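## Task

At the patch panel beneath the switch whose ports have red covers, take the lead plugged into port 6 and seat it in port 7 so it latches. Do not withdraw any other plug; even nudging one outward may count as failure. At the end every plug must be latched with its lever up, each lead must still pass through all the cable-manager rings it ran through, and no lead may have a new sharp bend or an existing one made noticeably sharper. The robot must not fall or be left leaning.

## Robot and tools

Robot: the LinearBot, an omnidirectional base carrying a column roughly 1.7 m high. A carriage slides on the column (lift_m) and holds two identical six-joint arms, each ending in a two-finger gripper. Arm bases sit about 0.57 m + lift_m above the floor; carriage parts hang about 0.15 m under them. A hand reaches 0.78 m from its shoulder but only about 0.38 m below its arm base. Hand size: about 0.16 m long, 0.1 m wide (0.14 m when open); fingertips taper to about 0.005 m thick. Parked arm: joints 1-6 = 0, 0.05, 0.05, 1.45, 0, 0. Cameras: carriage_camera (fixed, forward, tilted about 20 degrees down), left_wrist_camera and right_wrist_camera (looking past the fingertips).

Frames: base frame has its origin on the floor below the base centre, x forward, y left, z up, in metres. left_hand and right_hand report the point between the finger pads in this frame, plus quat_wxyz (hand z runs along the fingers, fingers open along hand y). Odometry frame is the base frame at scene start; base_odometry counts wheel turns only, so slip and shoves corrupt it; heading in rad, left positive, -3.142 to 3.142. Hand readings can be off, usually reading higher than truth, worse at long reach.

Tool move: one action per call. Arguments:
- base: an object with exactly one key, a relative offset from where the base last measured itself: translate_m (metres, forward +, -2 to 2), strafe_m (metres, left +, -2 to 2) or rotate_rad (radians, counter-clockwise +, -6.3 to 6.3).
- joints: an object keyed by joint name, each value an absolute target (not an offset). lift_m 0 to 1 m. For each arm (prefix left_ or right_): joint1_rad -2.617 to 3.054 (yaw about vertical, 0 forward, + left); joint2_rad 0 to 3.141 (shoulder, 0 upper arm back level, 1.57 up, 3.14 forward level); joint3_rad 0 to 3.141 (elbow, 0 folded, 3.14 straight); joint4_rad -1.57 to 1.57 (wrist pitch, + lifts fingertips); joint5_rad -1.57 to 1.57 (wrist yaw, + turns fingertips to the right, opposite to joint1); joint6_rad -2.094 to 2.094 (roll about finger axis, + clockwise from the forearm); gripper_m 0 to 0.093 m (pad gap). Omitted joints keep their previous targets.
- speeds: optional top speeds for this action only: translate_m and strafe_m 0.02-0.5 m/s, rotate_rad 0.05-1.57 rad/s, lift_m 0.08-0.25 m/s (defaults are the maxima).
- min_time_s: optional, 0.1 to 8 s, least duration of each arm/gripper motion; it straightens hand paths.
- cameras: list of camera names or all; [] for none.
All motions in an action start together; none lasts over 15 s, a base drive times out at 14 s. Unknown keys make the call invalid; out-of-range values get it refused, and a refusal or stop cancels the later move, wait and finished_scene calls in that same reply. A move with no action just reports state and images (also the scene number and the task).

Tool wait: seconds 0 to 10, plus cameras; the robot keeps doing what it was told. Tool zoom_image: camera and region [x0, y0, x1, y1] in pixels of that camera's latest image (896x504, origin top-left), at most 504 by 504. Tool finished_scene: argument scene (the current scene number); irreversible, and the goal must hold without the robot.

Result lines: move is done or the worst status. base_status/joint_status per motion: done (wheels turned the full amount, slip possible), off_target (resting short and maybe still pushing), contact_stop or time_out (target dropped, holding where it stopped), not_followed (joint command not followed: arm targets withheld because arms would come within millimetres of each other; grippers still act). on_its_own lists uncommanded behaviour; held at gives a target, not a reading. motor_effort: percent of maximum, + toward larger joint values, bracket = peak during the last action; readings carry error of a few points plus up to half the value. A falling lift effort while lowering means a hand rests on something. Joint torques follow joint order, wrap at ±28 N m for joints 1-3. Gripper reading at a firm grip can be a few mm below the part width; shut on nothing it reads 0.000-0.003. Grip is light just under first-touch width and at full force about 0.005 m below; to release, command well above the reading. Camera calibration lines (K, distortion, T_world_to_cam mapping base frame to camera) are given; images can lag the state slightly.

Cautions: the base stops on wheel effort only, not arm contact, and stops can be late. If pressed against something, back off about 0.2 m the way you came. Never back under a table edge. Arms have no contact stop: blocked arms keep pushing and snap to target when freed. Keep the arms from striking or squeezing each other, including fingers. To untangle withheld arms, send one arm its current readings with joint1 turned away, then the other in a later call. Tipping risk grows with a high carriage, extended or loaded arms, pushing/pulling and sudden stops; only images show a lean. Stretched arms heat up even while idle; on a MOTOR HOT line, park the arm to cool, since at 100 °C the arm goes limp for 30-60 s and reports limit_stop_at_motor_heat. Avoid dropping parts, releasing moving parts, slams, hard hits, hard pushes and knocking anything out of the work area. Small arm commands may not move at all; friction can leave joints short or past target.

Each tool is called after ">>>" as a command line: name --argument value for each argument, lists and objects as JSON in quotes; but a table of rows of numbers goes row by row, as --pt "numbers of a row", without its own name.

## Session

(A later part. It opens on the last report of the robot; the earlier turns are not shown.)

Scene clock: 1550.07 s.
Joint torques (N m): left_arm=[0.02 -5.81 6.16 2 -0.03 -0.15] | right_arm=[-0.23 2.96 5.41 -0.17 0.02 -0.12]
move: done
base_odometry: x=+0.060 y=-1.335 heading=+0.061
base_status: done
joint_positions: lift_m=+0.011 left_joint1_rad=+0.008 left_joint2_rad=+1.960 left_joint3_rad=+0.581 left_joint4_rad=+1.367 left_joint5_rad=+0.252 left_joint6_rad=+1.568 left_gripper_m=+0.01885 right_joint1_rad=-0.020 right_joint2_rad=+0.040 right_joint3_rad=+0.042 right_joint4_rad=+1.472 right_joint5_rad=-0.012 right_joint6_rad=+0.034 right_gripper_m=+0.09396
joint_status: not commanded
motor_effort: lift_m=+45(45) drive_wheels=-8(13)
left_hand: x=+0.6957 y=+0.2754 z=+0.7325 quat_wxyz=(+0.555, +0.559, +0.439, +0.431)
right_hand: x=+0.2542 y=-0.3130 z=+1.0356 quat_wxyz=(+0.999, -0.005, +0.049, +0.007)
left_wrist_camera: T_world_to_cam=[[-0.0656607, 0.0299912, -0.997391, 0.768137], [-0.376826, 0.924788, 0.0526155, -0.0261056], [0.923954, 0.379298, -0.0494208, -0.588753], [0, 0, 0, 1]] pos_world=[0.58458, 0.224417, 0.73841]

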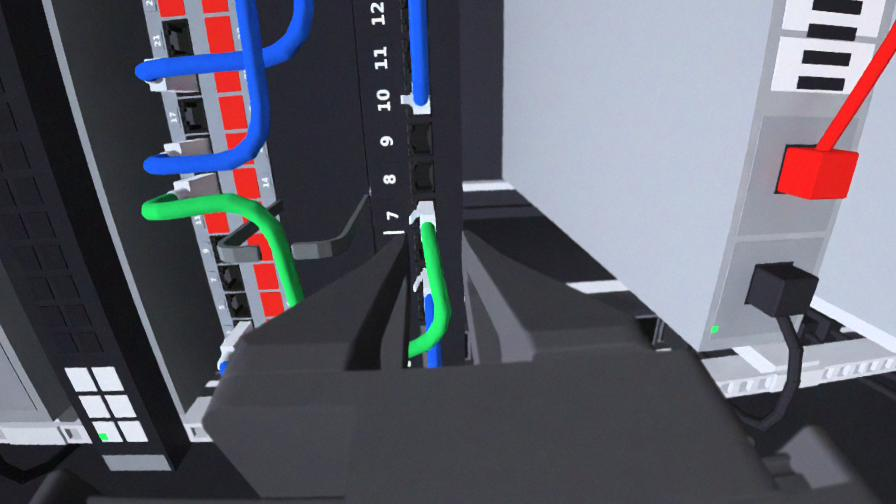

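>>> zoom_image --camera "left_wrist_camera" --region '[370, 250, 490, 380]'

>>> move --cameras '["carriage_camera"]'

>>> zoom_image --camera "carriage_camera" --region '[300, 250, 500, 450]'

Scaled by 3.877 from the camera's image (finer frame: 1280x720).

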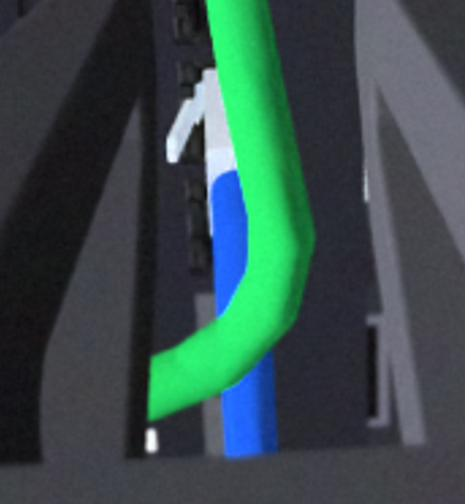

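Scene clock: 1559.43 s.
Joint torques (N m): left_arm=[0.06 -5.74 6.17 2 -0.03 -0.16] | right_arm=[0.02 2.95 5.37 -0.14 0.03 -0.16]
base_odometry: x=+0.060 y=-1.335 heading=+0.061
base_status: done
joint_positions: lift_m=+0.011 left_joint1_rad=+0.008 left_joint2_rad=+1.960 left_joint3_rad=+0.581 left_joint4_rad=+1.367 left_joint5_rad=+0.252 left_joint6_rad=+1.568 left_gripper_m=+0.01885 right_joint1_rad=-0.020 right_joint2_rad=+0.040 right_joint3_rad=+0.042 right_joint4_rad=+1.472 right_joint5_rad=-0.012 right_joint6_rad=+0.034 right_gripper_m=+0.09396
joint_status: not commanded
motor_effort: lift_m=+45(45) drive_wheels=-8(13)
left_hand: x=+0.6957 y=+0.2754 z=+0.7325 quat_wxyz=(+0.555, +0.559, +0.439, +0.431) (m; base frame)
right_hand: x=+0.2542 y=-0.3130 z=+1.0356 quat_wxyz=(+0.999, -0.005, +0.049, +0.007) (m; base frame)
pictures: carriage_camera
camera_calibration:
carriage_camera: T_world_to_cam=[[-0.031539, -0.999314, -0.0194245, 0.0225623], [-0.335851, 0.0288998, -0.941472, 1.01859], [0.941387, -0.0231694, -0.336532, 0.199403], [0, 0, 0, 1]] pos_world=[0.155091, -0.00227023, 1.02652]

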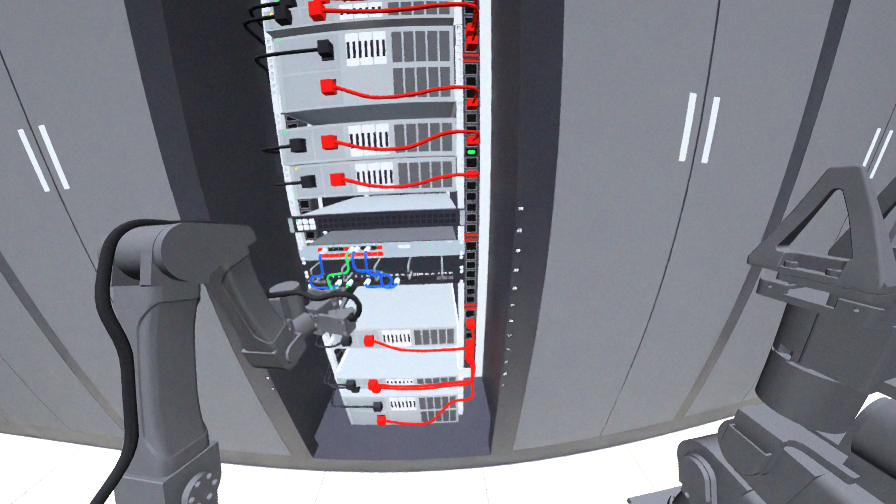

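Scaled by 2.520 from the camera's image (finer frame: 1280x720).

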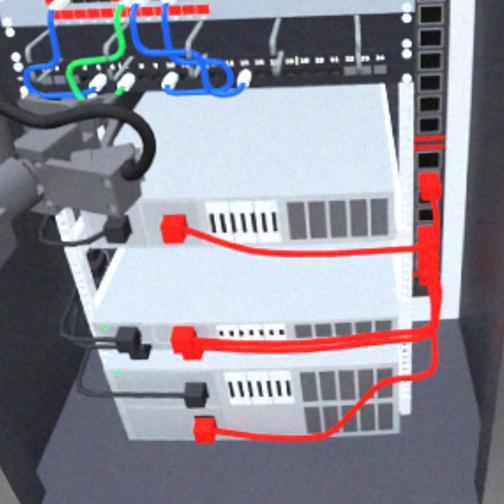

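>>> zoom_image --camera "carriage_camera" --region '[300, 235, 410, 305]'

Scaled by 4.582 from the camera's image (finer frame: 1280x720).

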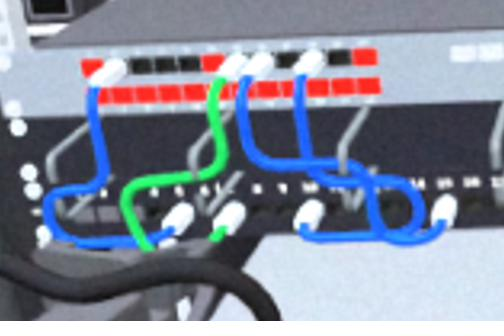

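>>> move --cameras '["all"]'

Scene clock: 1583.80 s.
Joint torques (N m): left_arm=[0.05 -5.74 6.16 2.01 -0.03 -0.16] | right_arm=[-0.17 2.97 5.34 -0.16 -0.02 -0.15]
base_odometry: x=+0.060 y=-1.335 heading=+0.061
base_status: done
joint_positions: lift_m=+0.011 left_joint1_rad=+0.008 left_joint2_rad=+1.960 left_joint3_rad=+0.581 left_joint4_rad=+1.367 left_joint5_rad=+0.252 left_joint6_rad=+1.568 left_gripper_m=+0.01885 right_joint1_rad=-0.020 right_joint2_rad=+0.040 right_joint3_rad=+0.042 right_joint4_rad=+1.472 right_joint5_rad=-0.012 right_joint6_rad=+0.034 right_gripper_m=+0.09396
joint_status: not commanded
motor_effort: lift_m=+45(45) drive_wheels=-8(13)
left_hand: x=+0.6957 y=+0.2754 z=+0.7325 quat_wxyz=(+0.555, +0.559, +0.439, +0.431) (m; base frame)
right_hand: x=+0.2542 y=-0.3130 z=+1.0356 quat_wxyz=(+0.999, -0.005, +0.049, +0.007) (m; base frame)
pictures: carriage_camera, left_wrist_camera, right_wrist_camera
camera_calibration:
carriage_camera: T_world_to_cam=[[-0.031539, -0.999314, -0.0194245, 0.0225623], [-0.335851, 0.0288998, -0.941472, 1.01859], [0.941387, -0.0231694, -0.336532, 0.199403], [0, 0, 0, 1]] pos_world=[0.155091, -0.00227023, 1.02652]
left_wrist_camera: T_world_to_cam=[[-0.0656607, 0.0299912, -0.997391, 0.768137], [-0.376826, 0.924788, 0.0526155, -0.0261056], [0.923954, 0.379298, -0.0494208, -0.588753], [0, 0, 0, 1]] pos_world=[0.58458, 0.224417, 0.73841]
right_wrist_camera: T_world_to_cam=[[0.0131892, -0.999855, -0.0107684, -0.308344], [0.772709, 0.0170268, -0.634532, 0.475031], [0.634624, 0.0000481431, 0.772821, -0.835339], [0, 0, 0, 1]] pos_world=[0.167132, -0.316347, 0.94367]

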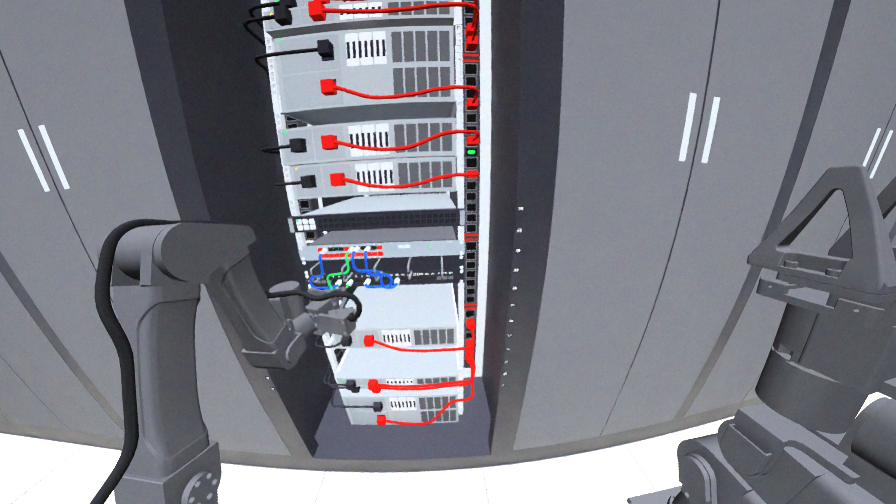

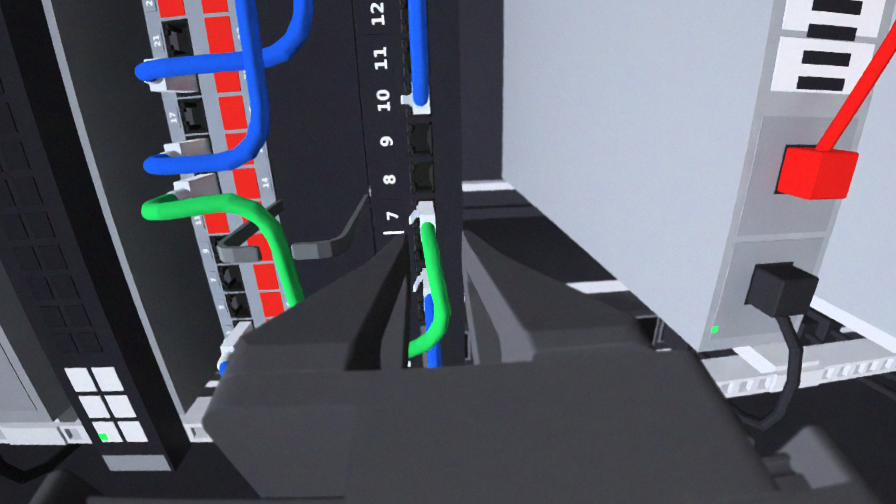

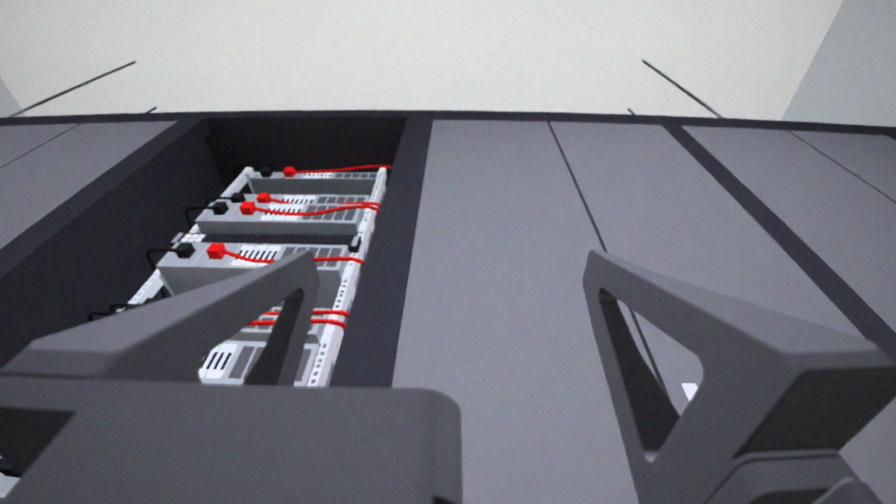

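>>> zoom_image --camera "left_wrist_camera" --region '[330, 170, 530, 390]'

>>> zoom_image --camera "carriage_camera" --region '[270, 220, 430, 340]'

Scaled by 2.291 from the camera's image (finer frame: 1280x720).

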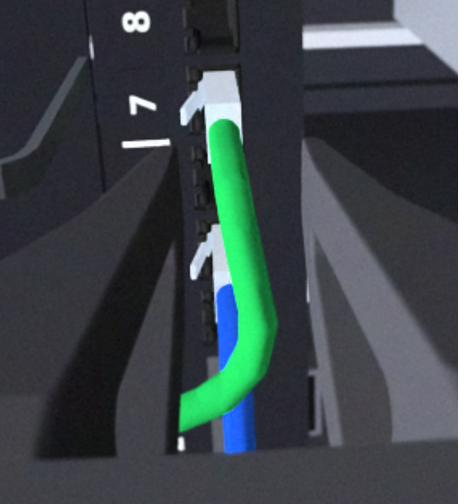

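Scaled by 3.150 from the camera's image (finer frame: 1280x720).

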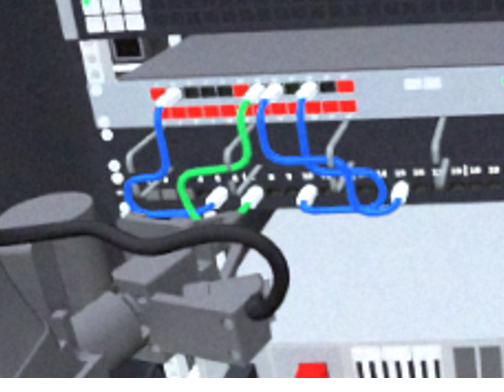

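>>> move --base '{"translate_m": -0.025}' --speeds '{"translate_m": 0.04}' --cameras '["left_wrist_camera", "carriage_camera"]'

>>> zoom_image --camera "left_wrist_camera" --region '[330, 170, 530, 390]'

Scene clock: 1604.63 s.
Joint torques (N m): left_arm=[0.06 -5.83 6.12 2.02 -0.02 -0.16] | right_arm=[-0.29 2.91 5.48 -0.17 0.02 -0.12]
move: done
base_odometry: x=+0.036 y=-1.337 heading=+0.060
base_status: done
joint_positions: lift_m=+0.011 left_joint1_rad=+0.008 left_joint2_rad=+1.960 left_joint3_rad=+0.582 left_joint4_rad=+1.366 left_joint5_rad=+0.252 left_joint6_rad=+1.568 left_gripper_m=+0.01885 right_joint1_rad=-0.020 right_joint2_rad=+0.040 right_joint3_rad=+0.042 right_joint4_rad=+1.472 right_joint5_rad=-0.012 right_joint6_rad=+0.034 right_gripper_m=+0.09396
joint_status: not commanded
motor_effort: lift_m=+45(45) drive_wheels=-9(12)
left_hand: x=+0.6958 y=+0.2754 z=+0.7323 quat_wxyz=(+0.555, +0.559, +0.440, +0.431)
right_hand: x=+0.2541 y=-0.3130 z=+1.0356 quat_wxyz=(+0.999, -0.005, +0.049, +0.007)
pictures: carriage_camera, left_wrist_camera
carriage_camera: T_world_to_cam=[[-0.031539, -0.999314, -0.0194245, 0.0225623], [-0.335851, 0.0288998, -0.941472, 1.01859], [0.941387, -0.0231694, -0.336532, 0.199403], [0, 0, 0, 1]] pos_world=[0.155091, -0.00227023, 1.02652]
left_wrist_camera: T_world_to_cam=[[-0.0664211, 0.0300072, -0.99734, 0.768446], [-0.376773, 0.924793, 0.0529169, -0.0263162], [0.923921, 0.379285, -0.0501198, -0.588315], [0, 0, 0, 1]] pos_world=[0.584683, 0.224417, 0.738309]

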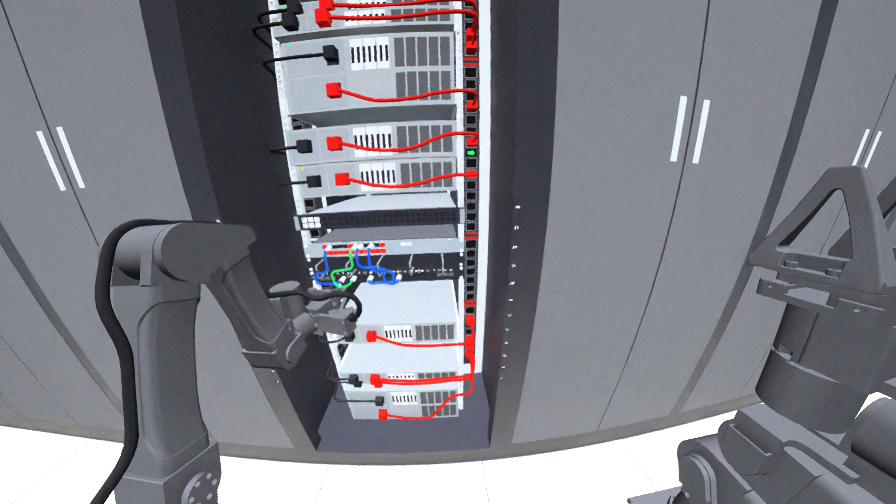

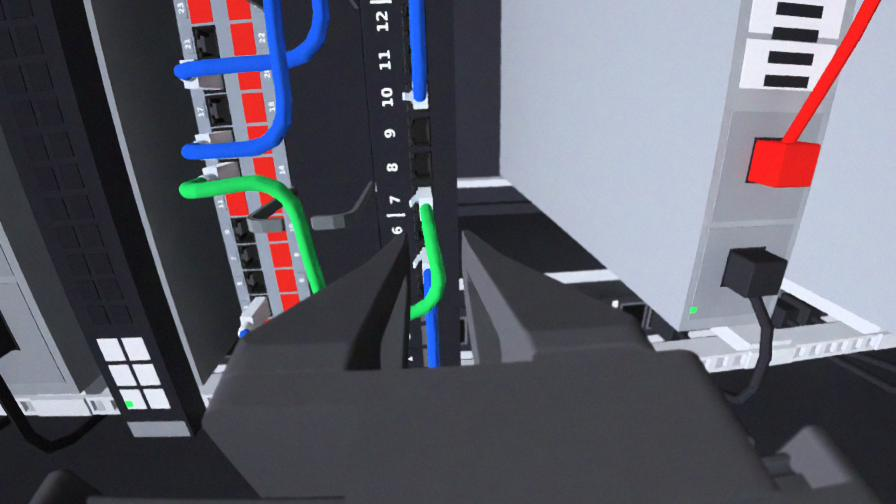

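Scaled by 2.291 from the camera's image (finer frame: 1280x720).

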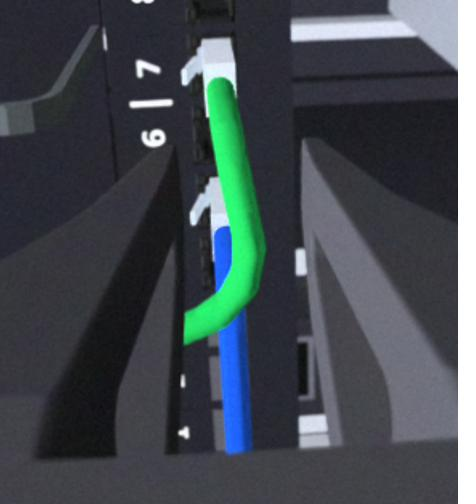

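>>> move --base '{"translate_m": -0.03}' --speeds '{"translate_m": 0.04}' --cameras '["left_wrist_camera", "carriage_camera"]'

>>> zoom_image --camera "left_wrist_camera" --region '[300, 150, 500, 370]'

Scene clock: 1611.17 s.
Joint torques (N m): left_arm=[0.09 -5.85 6.13 2.01 -0.03 -0.16] | right_arm=[0.03 3 5.35 -0.15 0.09 -0.13]
move: done
base_odometry: x=+0.006 y=-1.339 heading=+0.060
base_status: done
joint_positions: lift_m=+0.011 left_joint1_rad=+0.008 left_joint2_rad=+1.960 left_joint3_rad=+0.582 left_joint4_rad=+1.366 left_joint5_rad=+0.252 left_joint6_rad=+1.568 left_gripper_m=+0.01885 right_joint1_rad=-0.020 right_joint2_rad=+0.040 right_joint3_rad=+0.042 right_joint4_rad=+1.472 right_joint5_rad=-0.012 right_joint6_rad=+0.034 right_gripper_m=+0.09396
joint_status: not commanded
motor_effort: lift_m=+45(45) drive_wheels=-2(7)
left_hand: x=+0.6958 y=+0.2754 z=+0.7323 quat_wxyz=(+0.555, +0.559, +0.440, +0.431)
right_hand: x=+0.2542 y=-0.3130 z=+1.0356 quat_wxyz=(+0.999, -0.005, +0.049, +0.007)
pictures: carriage_camera, left_wrist_camera
carriage_camera: T_world_to_cam=[[-0.031539, -0.999314, -0.0194245, 0.0225623], [-0.335851, 0.0288998, -0.941472, 1.01859], [0.941387, -0.0231694, -0.336532, 0.199403], [0, 0, 0, 1]] pos_world=[0.155091, -0.00227023, 1.02652]
left_wrist_camera: T_world_to_cam=[[-0.0664211, 0.0300072, -0.99734, 0.768446], [-0.376773, 0.924793, 0.0529169, -0.0263162], [0.923921, 0.379285, -0.0501198, -0.588315], [0, 0, 0, 1]] pos_world=[0.584683, 0.224417, 0.738309]

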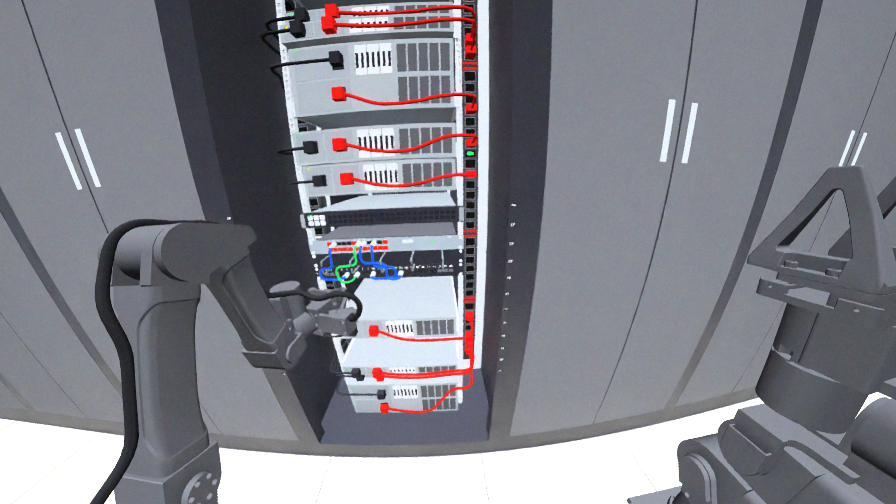

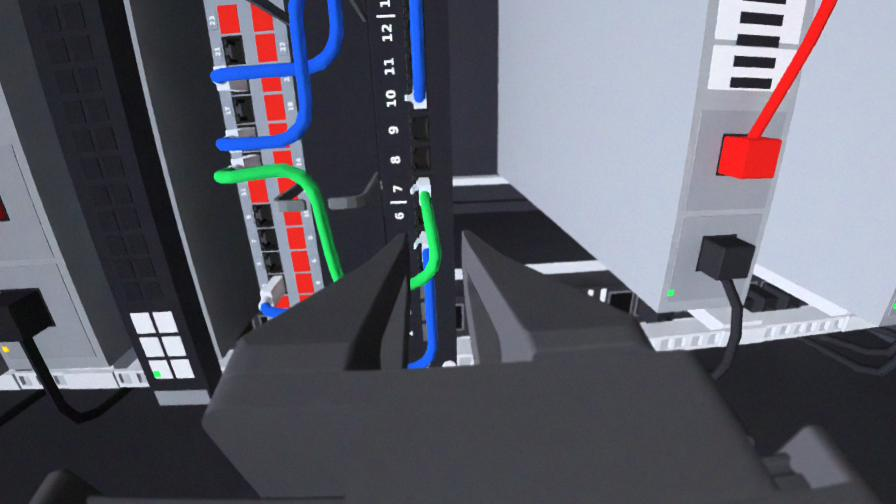

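Scaled by 2.291 from the camera's image (finer frame: 1280x720).

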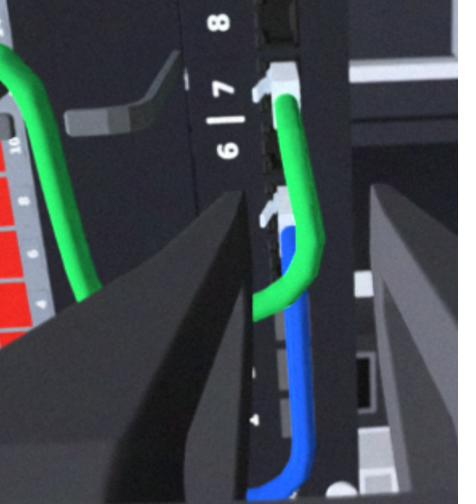

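>>> move --base '{"translate_m": -0.05}' --speeds '{"translate_m": 0.05}' --cameras '["left_wrist_camera", "carriage_camera"]'

>>> zoom_image --camera "left_wrist_camera" --region '[250, 120, 470, 370]'

>>> zoom_image --camera "carriage_camera" --region '[290, 220, 430, 320]'

Scene clock: 1617.03 s.
Joint torques (N m): left_arm=[0.09 -5.72 6.15 2.03 -0.02 -0.16] | right_arm=[0.09 2.97 5.38 -0.2 0.08 -0.15]
move: done
base_odometry: x=-0.044 y=-1.343 heading=+0.060
base_status: done
joint_positions: lift_m=+0.011 left_joint1_rad=+0.008 left_joint2_rad=+1.960 left_joint3_rad=+0.582 left_joint4_rad=+1.366 left_joint5_rad=+0.252 left_joint6_rad=+1.568 left_gripper_m=+0.01885 right_joint1_rad=-0.020 right_joint2_rad=+0.040 right_joint3_rad=+0.042 right_joint4_rad=+1.472 right_joint5_rad=-0.012 right_joint6_rad=+0.034 right_gripper_m=+0.09396
joint_status: not commanded
motor_effort: lift_m=+45(45) drive_wheels=+0(8)
left_hand: x=+0.6958 y=+0.2754 z=+0.7322 quat_wxyz=(+0.555, +0.559, +0.440, +0.431)
right_hand: x=+0.2542 y=-0.3130 z=+1.0356 quat_wxyz=(+0.999, -0.005, +0.049, +0.007)
pictures: carriage_camera, left_wrist_camera
carriage_camera: T_world_to_cam=[[-0.031539, -0.999314, -0.0194245, 0.0225623], [-0.335851, 0.0288998, -0.941472, 1.01859], [0.941387, -0.0231694, -0.336532, 0.199403], [0, 0, 0, 1]] pos_world=[0.155091, -0.00227023, 1.02652]
left_wrist_camera: T_world_to_cam=[[-0.066865, 0.0300395, -0.99731, 0.768675], [-0.37674, 0.924795, 0.053114, -0.0264802], [0.923903, 0.379278, -0.0505193, -0.588009], [0, 0, 0, 1]] pos_world=[0.584685, 0.224417, 0.738308]

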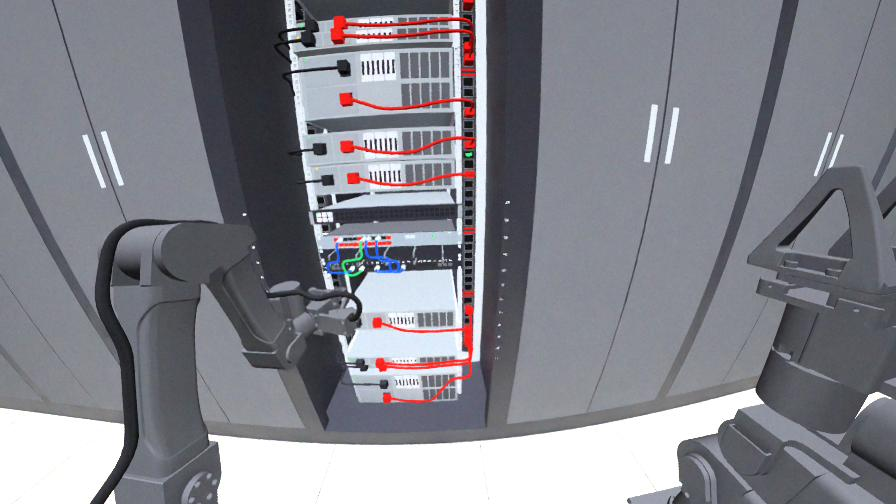

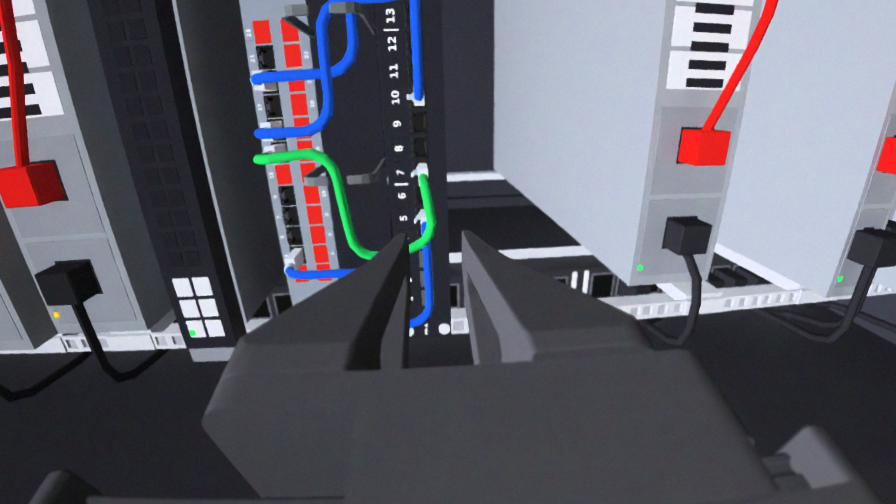

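Scaled by 2.016 from the camera's image (finer frame: 1280x720).

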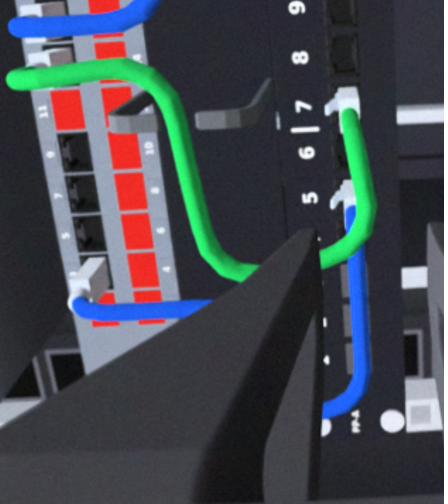

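Scaled by 3.600 from the camera's image (finer frame: 1280x720).

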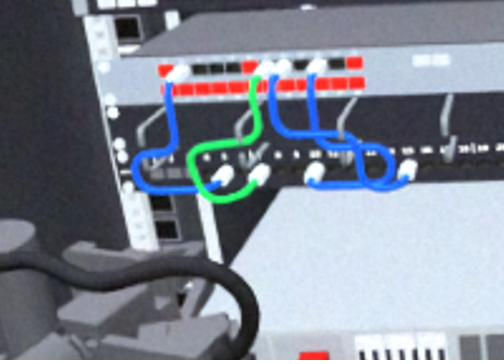

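>>> zoom_image --camera "left_wrist_camera" --region '[290, 140, 400, 220]'

>>> zoom_image --camera "carriage_camera" --region '[325, 230, 415, 285]'

Scaled by 4.582 from the camera's image (finer frame: 1280x720).

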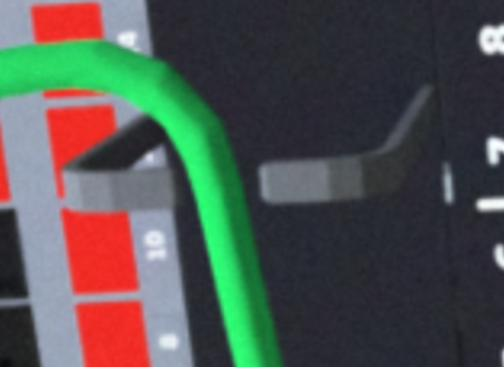

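Scaled by 5.600 from the camera's image (finer frame: 1280x720).

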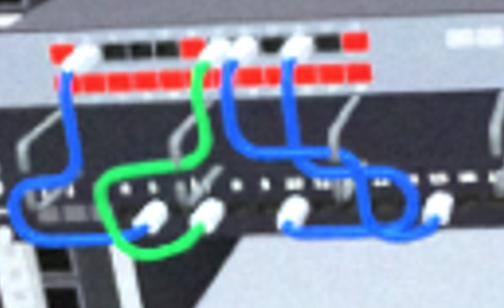

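>>> zoom_image --camera "left_wrist_camera" --region '[380, 60, 470, 260]'

>>> zoom_image --camera "left_wrist_camera" --region '[385, 145, 455, 245]'

Scaled by 2.520 from the camera's image (finer frame: 1280x720).

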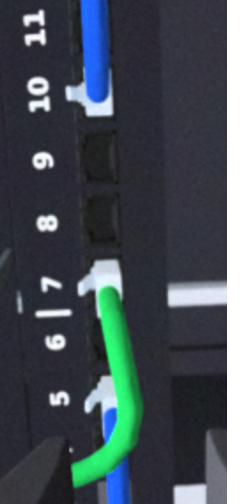

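Scaled by 5.040 from the camera's image (finer frame: 1280x720).

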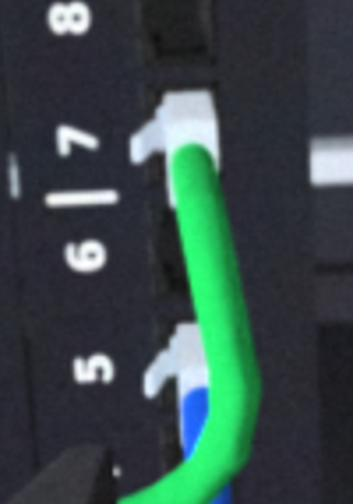

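>>> move --base '{"strafe_m": -0.2}' --joints '{"left_joint5_rad": 0.05, "left_gripper_m": 0.06}' --speeds '{"strafe_m": 0.15}' --min_time_s 1.5 --cameras '["left_wrist_camera", "carriage_camera"]'

Scene clock: 1756.83 s.
Joint torques (N m): left_arm=[-0.05 -5.78 6.22 2.06 -0.14 -0.16] | right_arm=[-0.13 2.81 5.48 -0.15 0 -0.15]
move: done
base_odometry: x=-0.033 y=-1.542 heading=+0.059
base_status: done
joint_positions: lift_m=+0.011 left_joint1_rad=+0.008 left_joint2_rad=+1.960 left_joint3_rad=+0.582 left_joint4_rad=+1.365 left_joint5_rad=+0.060 left_joint6_rad=+1.568 left_gripper_m=+0.05985 right_joint1_rad=-0.020 right_joint2_rad=+0.040 right_joint3_rad=+0.042 right_joint4_rad=+1.472 right_joint5_rad=-0.012 right_joint6_rad=+0.034 right_gripper_m=+0.09396
joint_status: all done
motor_effort: lift_m=+45(45) drive_wheels=-3(10)
left_hand: x=+0.7007 y=+0.3081 z=+0.7320 quat_wxyz=(+0.510, +0.515, +0.491, +0.483)
right_hand: x=+0.2542 y=-0.3130 z=+1.0356 quat_wxyz=(+0.999, -0.005, +0.049, +0.007)
pictures: carriage_camera, left_wrist_camera
carriage_camera: T_world_to_cam=[[-0.031539, -0.999314, -0.0194245, 0.0225623], [-0.335851, 0.0288998, -0.941472, 1.01859], [0.941387, -0.0231694, -0.336532, 0.199403], [0, 0, 0, 1]] pos_world=[0.155091, -0.00227023, 1.02652]
left_wrist_camera: T_world_to_cam=[[-0.0723234, 0.0190969, -0.997198, 0.774903], [-0.546075, 0.835888, 0.0556127, 0.0893423], [0.834608, 0.548568, -0.0500259, -0.594861], [0, 0, 0, 1]] pos_world=[0.601307, 0.236843, 0.738005]

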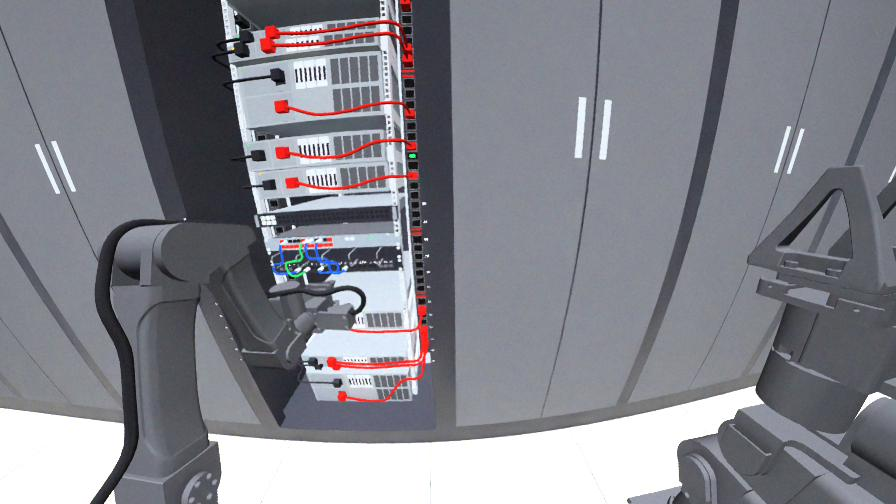

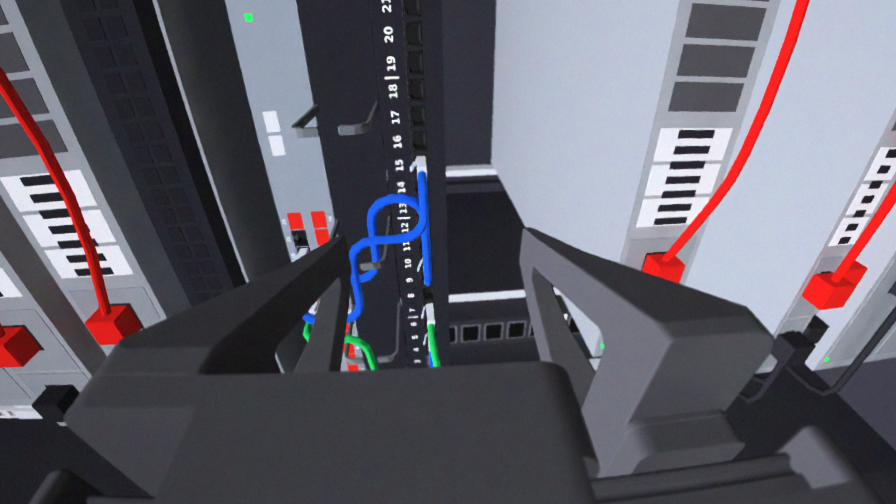

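>>> zoom_image --camera "left_wrist_camera" --region '[380, 240, 480, 370]'

>>> zoom_image --camera "left_wrist_camera" --region '[290, 180, 450, 370]'

Scaled by 3.877 from the camera's image (finer frame: 1280x720).

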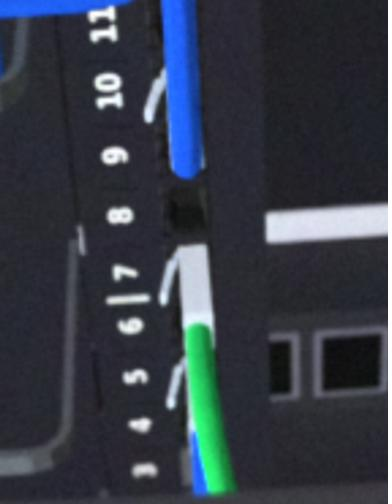

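Scaled by 2.653 from the camera's image (finer frame: 1280x720).

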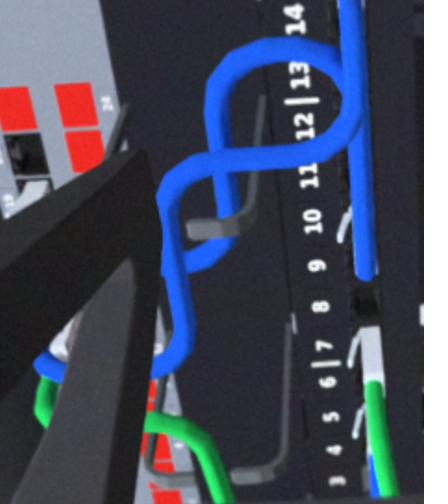

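>>> zoom_image --camera "left_wrist_camera" --region '[400, 245, 450, 305]'

>>> zoom_image --camera "left_wrist_camera" --region '[400, 290, 450, 350]'

>>> zoom_image --camera "left_wrist_camera" --region '[400, 310, 450, 370]'

Scaled by 8.400 from the camera's image (finer frame: 1280x720).

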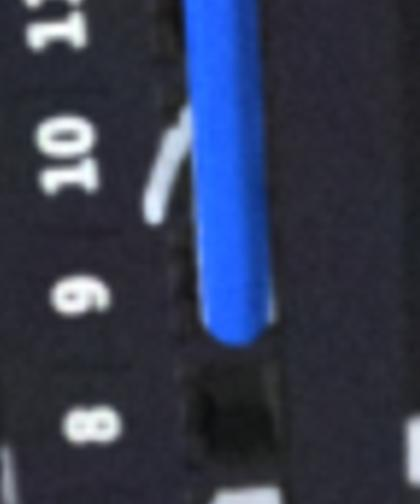

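Scaled by 8.400 from the camera's image (finer frame: 1280x720).

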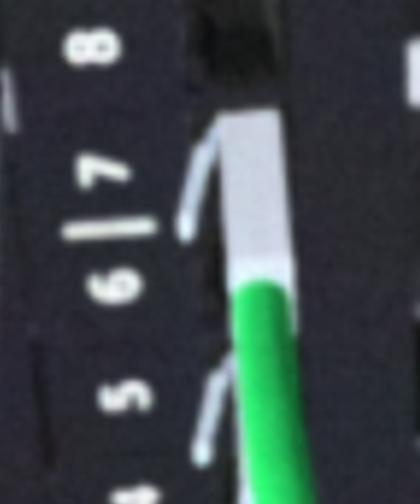

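Scaled by 8.400 from the camera's image (finer frame: 1280x720).

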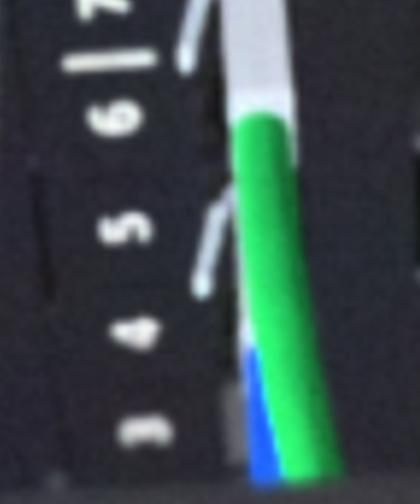

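>>> zoom_image --camera "left_wrist_camera" --region '[335, 300, 415, 375]'

Scaled by 6.300 from the camera's image (finer frame: 1280x720).

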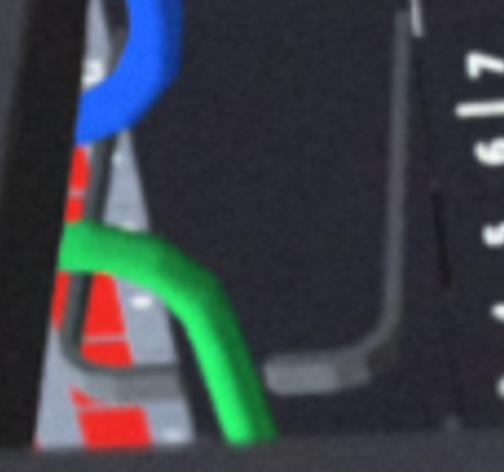

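>>> move --base '{"translate_m": -0.2}' --speeds '{"translate_m": 0.15}' --cameras '["carriage_camera", "left_wrist_camera"]'

>>> zoom_image --camera "left_wrist_camera" --region '[300, 130, 480, 310]'

Scene clock: 1970.97 s.
Joint torques (N m): left_arm=[-0.06 -5.78 5.63 2.05 -0.09 -0.16] | right_arm=[-0.24 3 5.05 -0.23 0.01 -0.1]
move: contact_stop
base_odometry: x=-0.208 y=-1.553 heading=+0.061
base_status: translate_m contact_stop (by the wheels' count: -0.176 of -0.200)
joint_positions: lift_m=+0.011 left_joint1_rad=+0.009 left_joint2_rad=+1.960 left_joint3_rad=+0.589 left_joint4_rad=+1.367 left_joint5_rad=+0.056 left_joint6_rad=+1.568 left_gripper_m=+0.05985 right_joint1_rad=-0.019 right_joint2_rad=+0.038 right_joint3_rad=+0.044 right_joint4_rad=+1.475 right_joint5_rad=-0.011 right_joint6_rad=+0.034 right_gripper_m=+0.09396
joint_status: not commanded
motor_effort: lift_m=+41(45) drive_wheels=+12(95)
left_hand: x=+0.7023 y=+0.3089 z=+0.7353 quat_wxyz=(+0.511, +0.512, +0.490, +0.486)
right_hand: x=+0.2518 y=-0.3130 z=+1.0366 quat_wxyz=(+0.999, -0.005, +0.045, +0.008)
carriage_camera: T_world_to_cam=[[-0.031539, -0.999314, -0.0194245, 0.0225681], [-0.335851, 0.0288998, -0.941472, 1.01887], [0.941387, -0.0231694, -0.336532, 0.199504], [0, 0, 0, 1]] pos_world=[0.155091, -0.00227023, 1.02682]
left_wrist_camera: T_world_to_cam=[[-0.0632296, 0.0192426, -0.997813, 0.772375], [-0.550098, 0.833545, 0.0509335, 0.0963332], [0.832703, 0.552116, -0.0421194, -0.602064], [0, 0, 0, 1]] pos_world=[0.60317, 0.237249, 0.740421]

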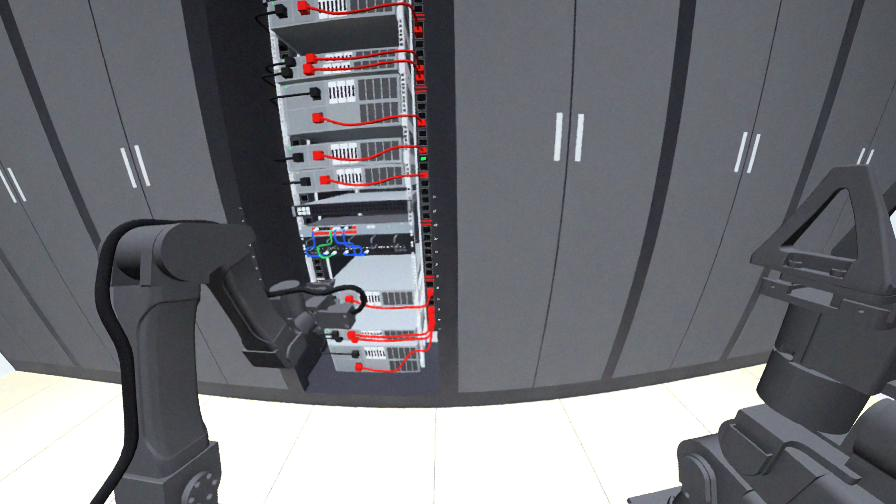

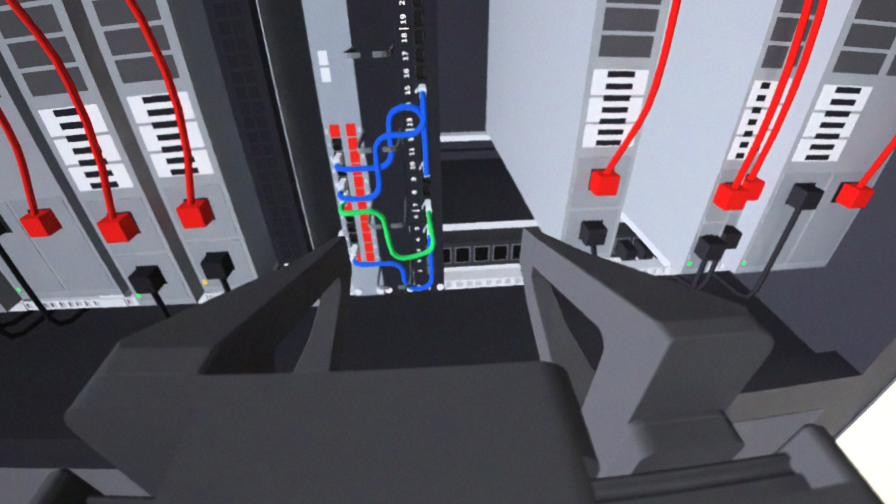

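Scaled by 2.800 from the camera's image (finer frame: 1280x720).

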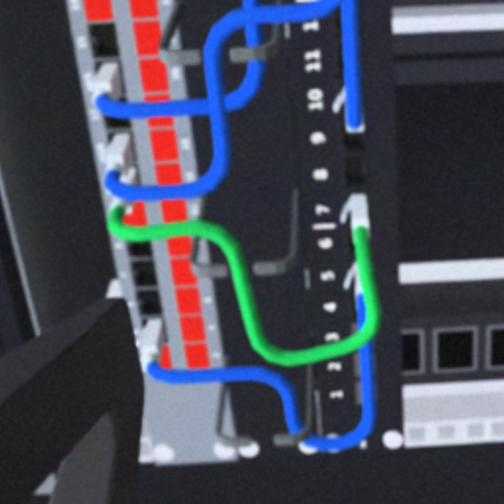

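>>> move --base '{"translate_m": 0.08}' --speeds '{"translate_m": 0.08}' --cameras '["carriage_camera", "left_wrist_camera", "right_wrist_camera"]'

Scene clock: 1980.23 s.
Joint torques (N m): left_arm=[0.01 -5.74 5.64 2.04 -0.09 -0.16] | right_arm=[-0.17 3 5.19 -0.19 0.03 -0.15]
move: done
base_odometry: x=-0.128 y=-1.548 heading=+0.061
base_status: done
joint_positions: lift_m=+0.011 left_joint1_rad=+0.009 left_joint2_rad=+1.960 left_joint3_rad=+0.589 left_joint4_rad=+1.367 left_joint5_rad=+0.056 left_joint6_rad=+1.568 left_gripper_m=+0.05985 right_joint1_rad=-0.019 right_joint2_rad=+0.038 right_joint3_rad=+0.044 right_joint4_rad=+1.475 right_joint5_rad=-0.011 right_joint6_rad=+0.034 right_gripper_m=+0.09396
joint_status: not commanded
motor_effort: lift_m=+41(41) drive_wheels=+8(10)
left_hand: x=+0.7023 y=+0.3089 z=+0.7353 quat_wxyz=(+0.511, +0.512, +0.490, +0.486)
right_hand: x=+0.2518 y=-0.3130 z=+1.0366 quat_wxyz=(+0.999, -0.005, +0.045, +0.008)
carriage_camera: T_world_to_cam=[[-0.031539, -0.999314, -0.0194245, 0.0225681], [-0.335851, 0.0288998, -0.941472, 1.01887], [0.941387, -0.0231694, -0.336532, 0.199504], [0, 0, 0, 1]] pos_world=[0.155091, -0.00227023, 1.02682]
left_wrist_camera: T_world_to_cam=[[-0.0632296, 0.0192426, -0.997813, 0.772375], [-0.550098, 0.833545, 0.0509335, 0.0963332], [0.832703, 0.552116, -0.0421194, -0.602064], [0, 0, 0, 1]] pos_world=[0.60317, 0.237249, 0.740421]
right_wrist_camera: T_world_to_cam=[[0.0143697, -0.999837, -0.0108971, -0.308488], [0.77801, 0.018026, -0.627993, 0.469774], [0.628087, 0.00054602, 0.778143, -0.83828], [0, 0, 0, 1]] pos_world=[0.165457, -0.316449, 0.943955]

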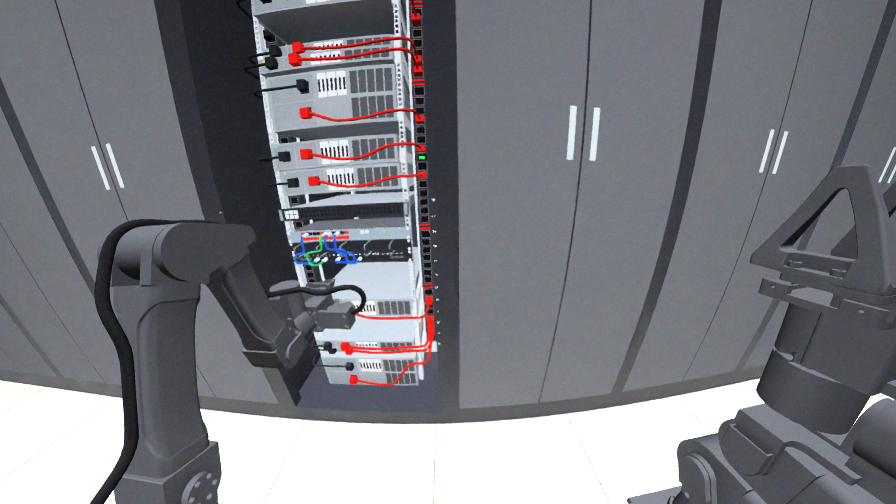

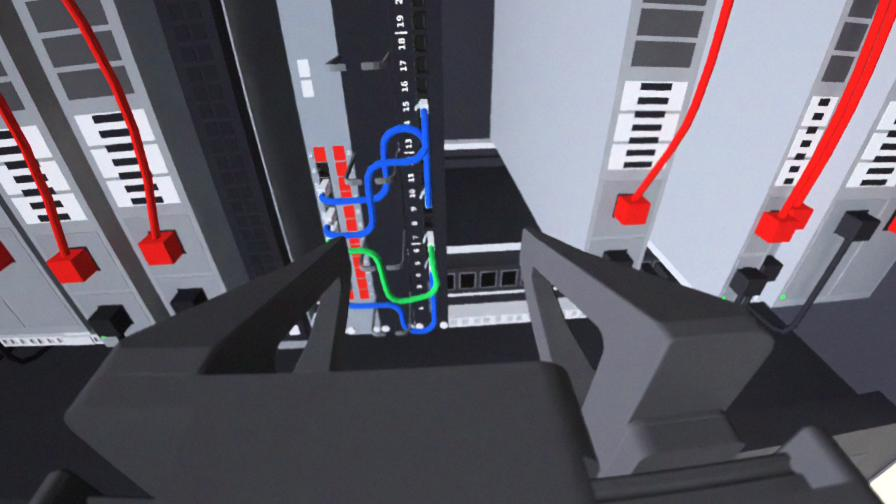

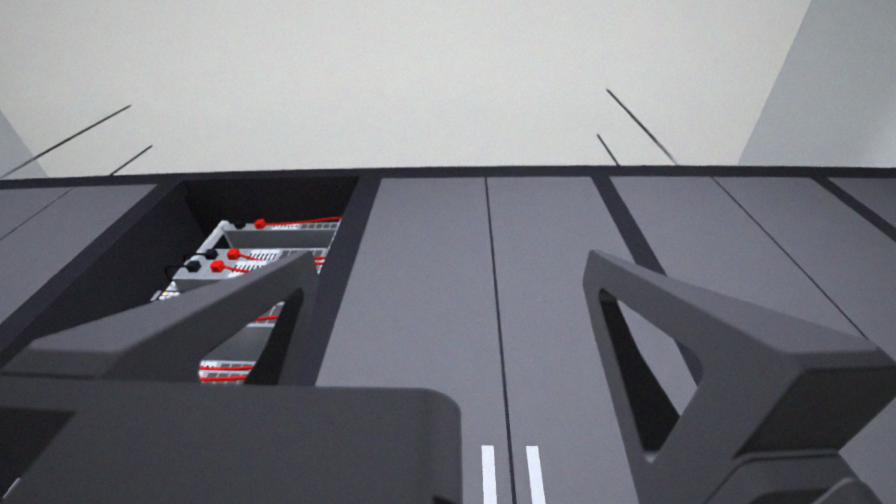

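>>> zoom_image --camera "left_wrist_camera" --region '[340, 220, 450, 345]'

>>> zoom_image --camera "carriage_camera" --region '[280, 220, 380, 280]'

Scaled by 4.032 from the camera's image (finer frame: 1280x720).

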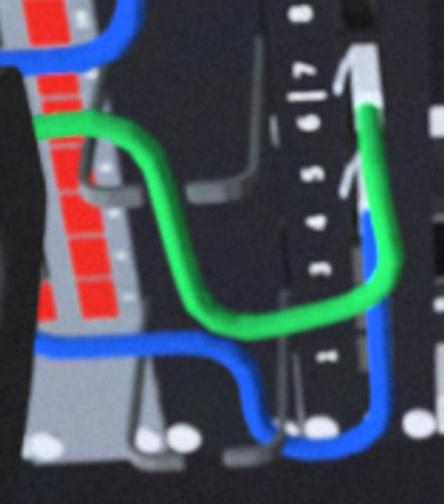

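Scaled by 5.040 from the camera's image (finer frame: 1280x720).

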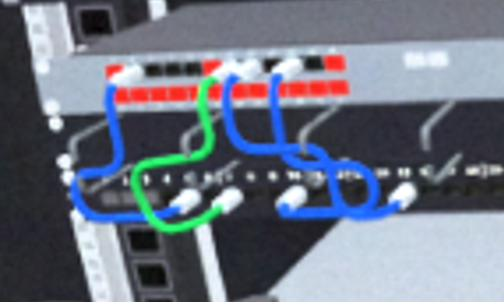

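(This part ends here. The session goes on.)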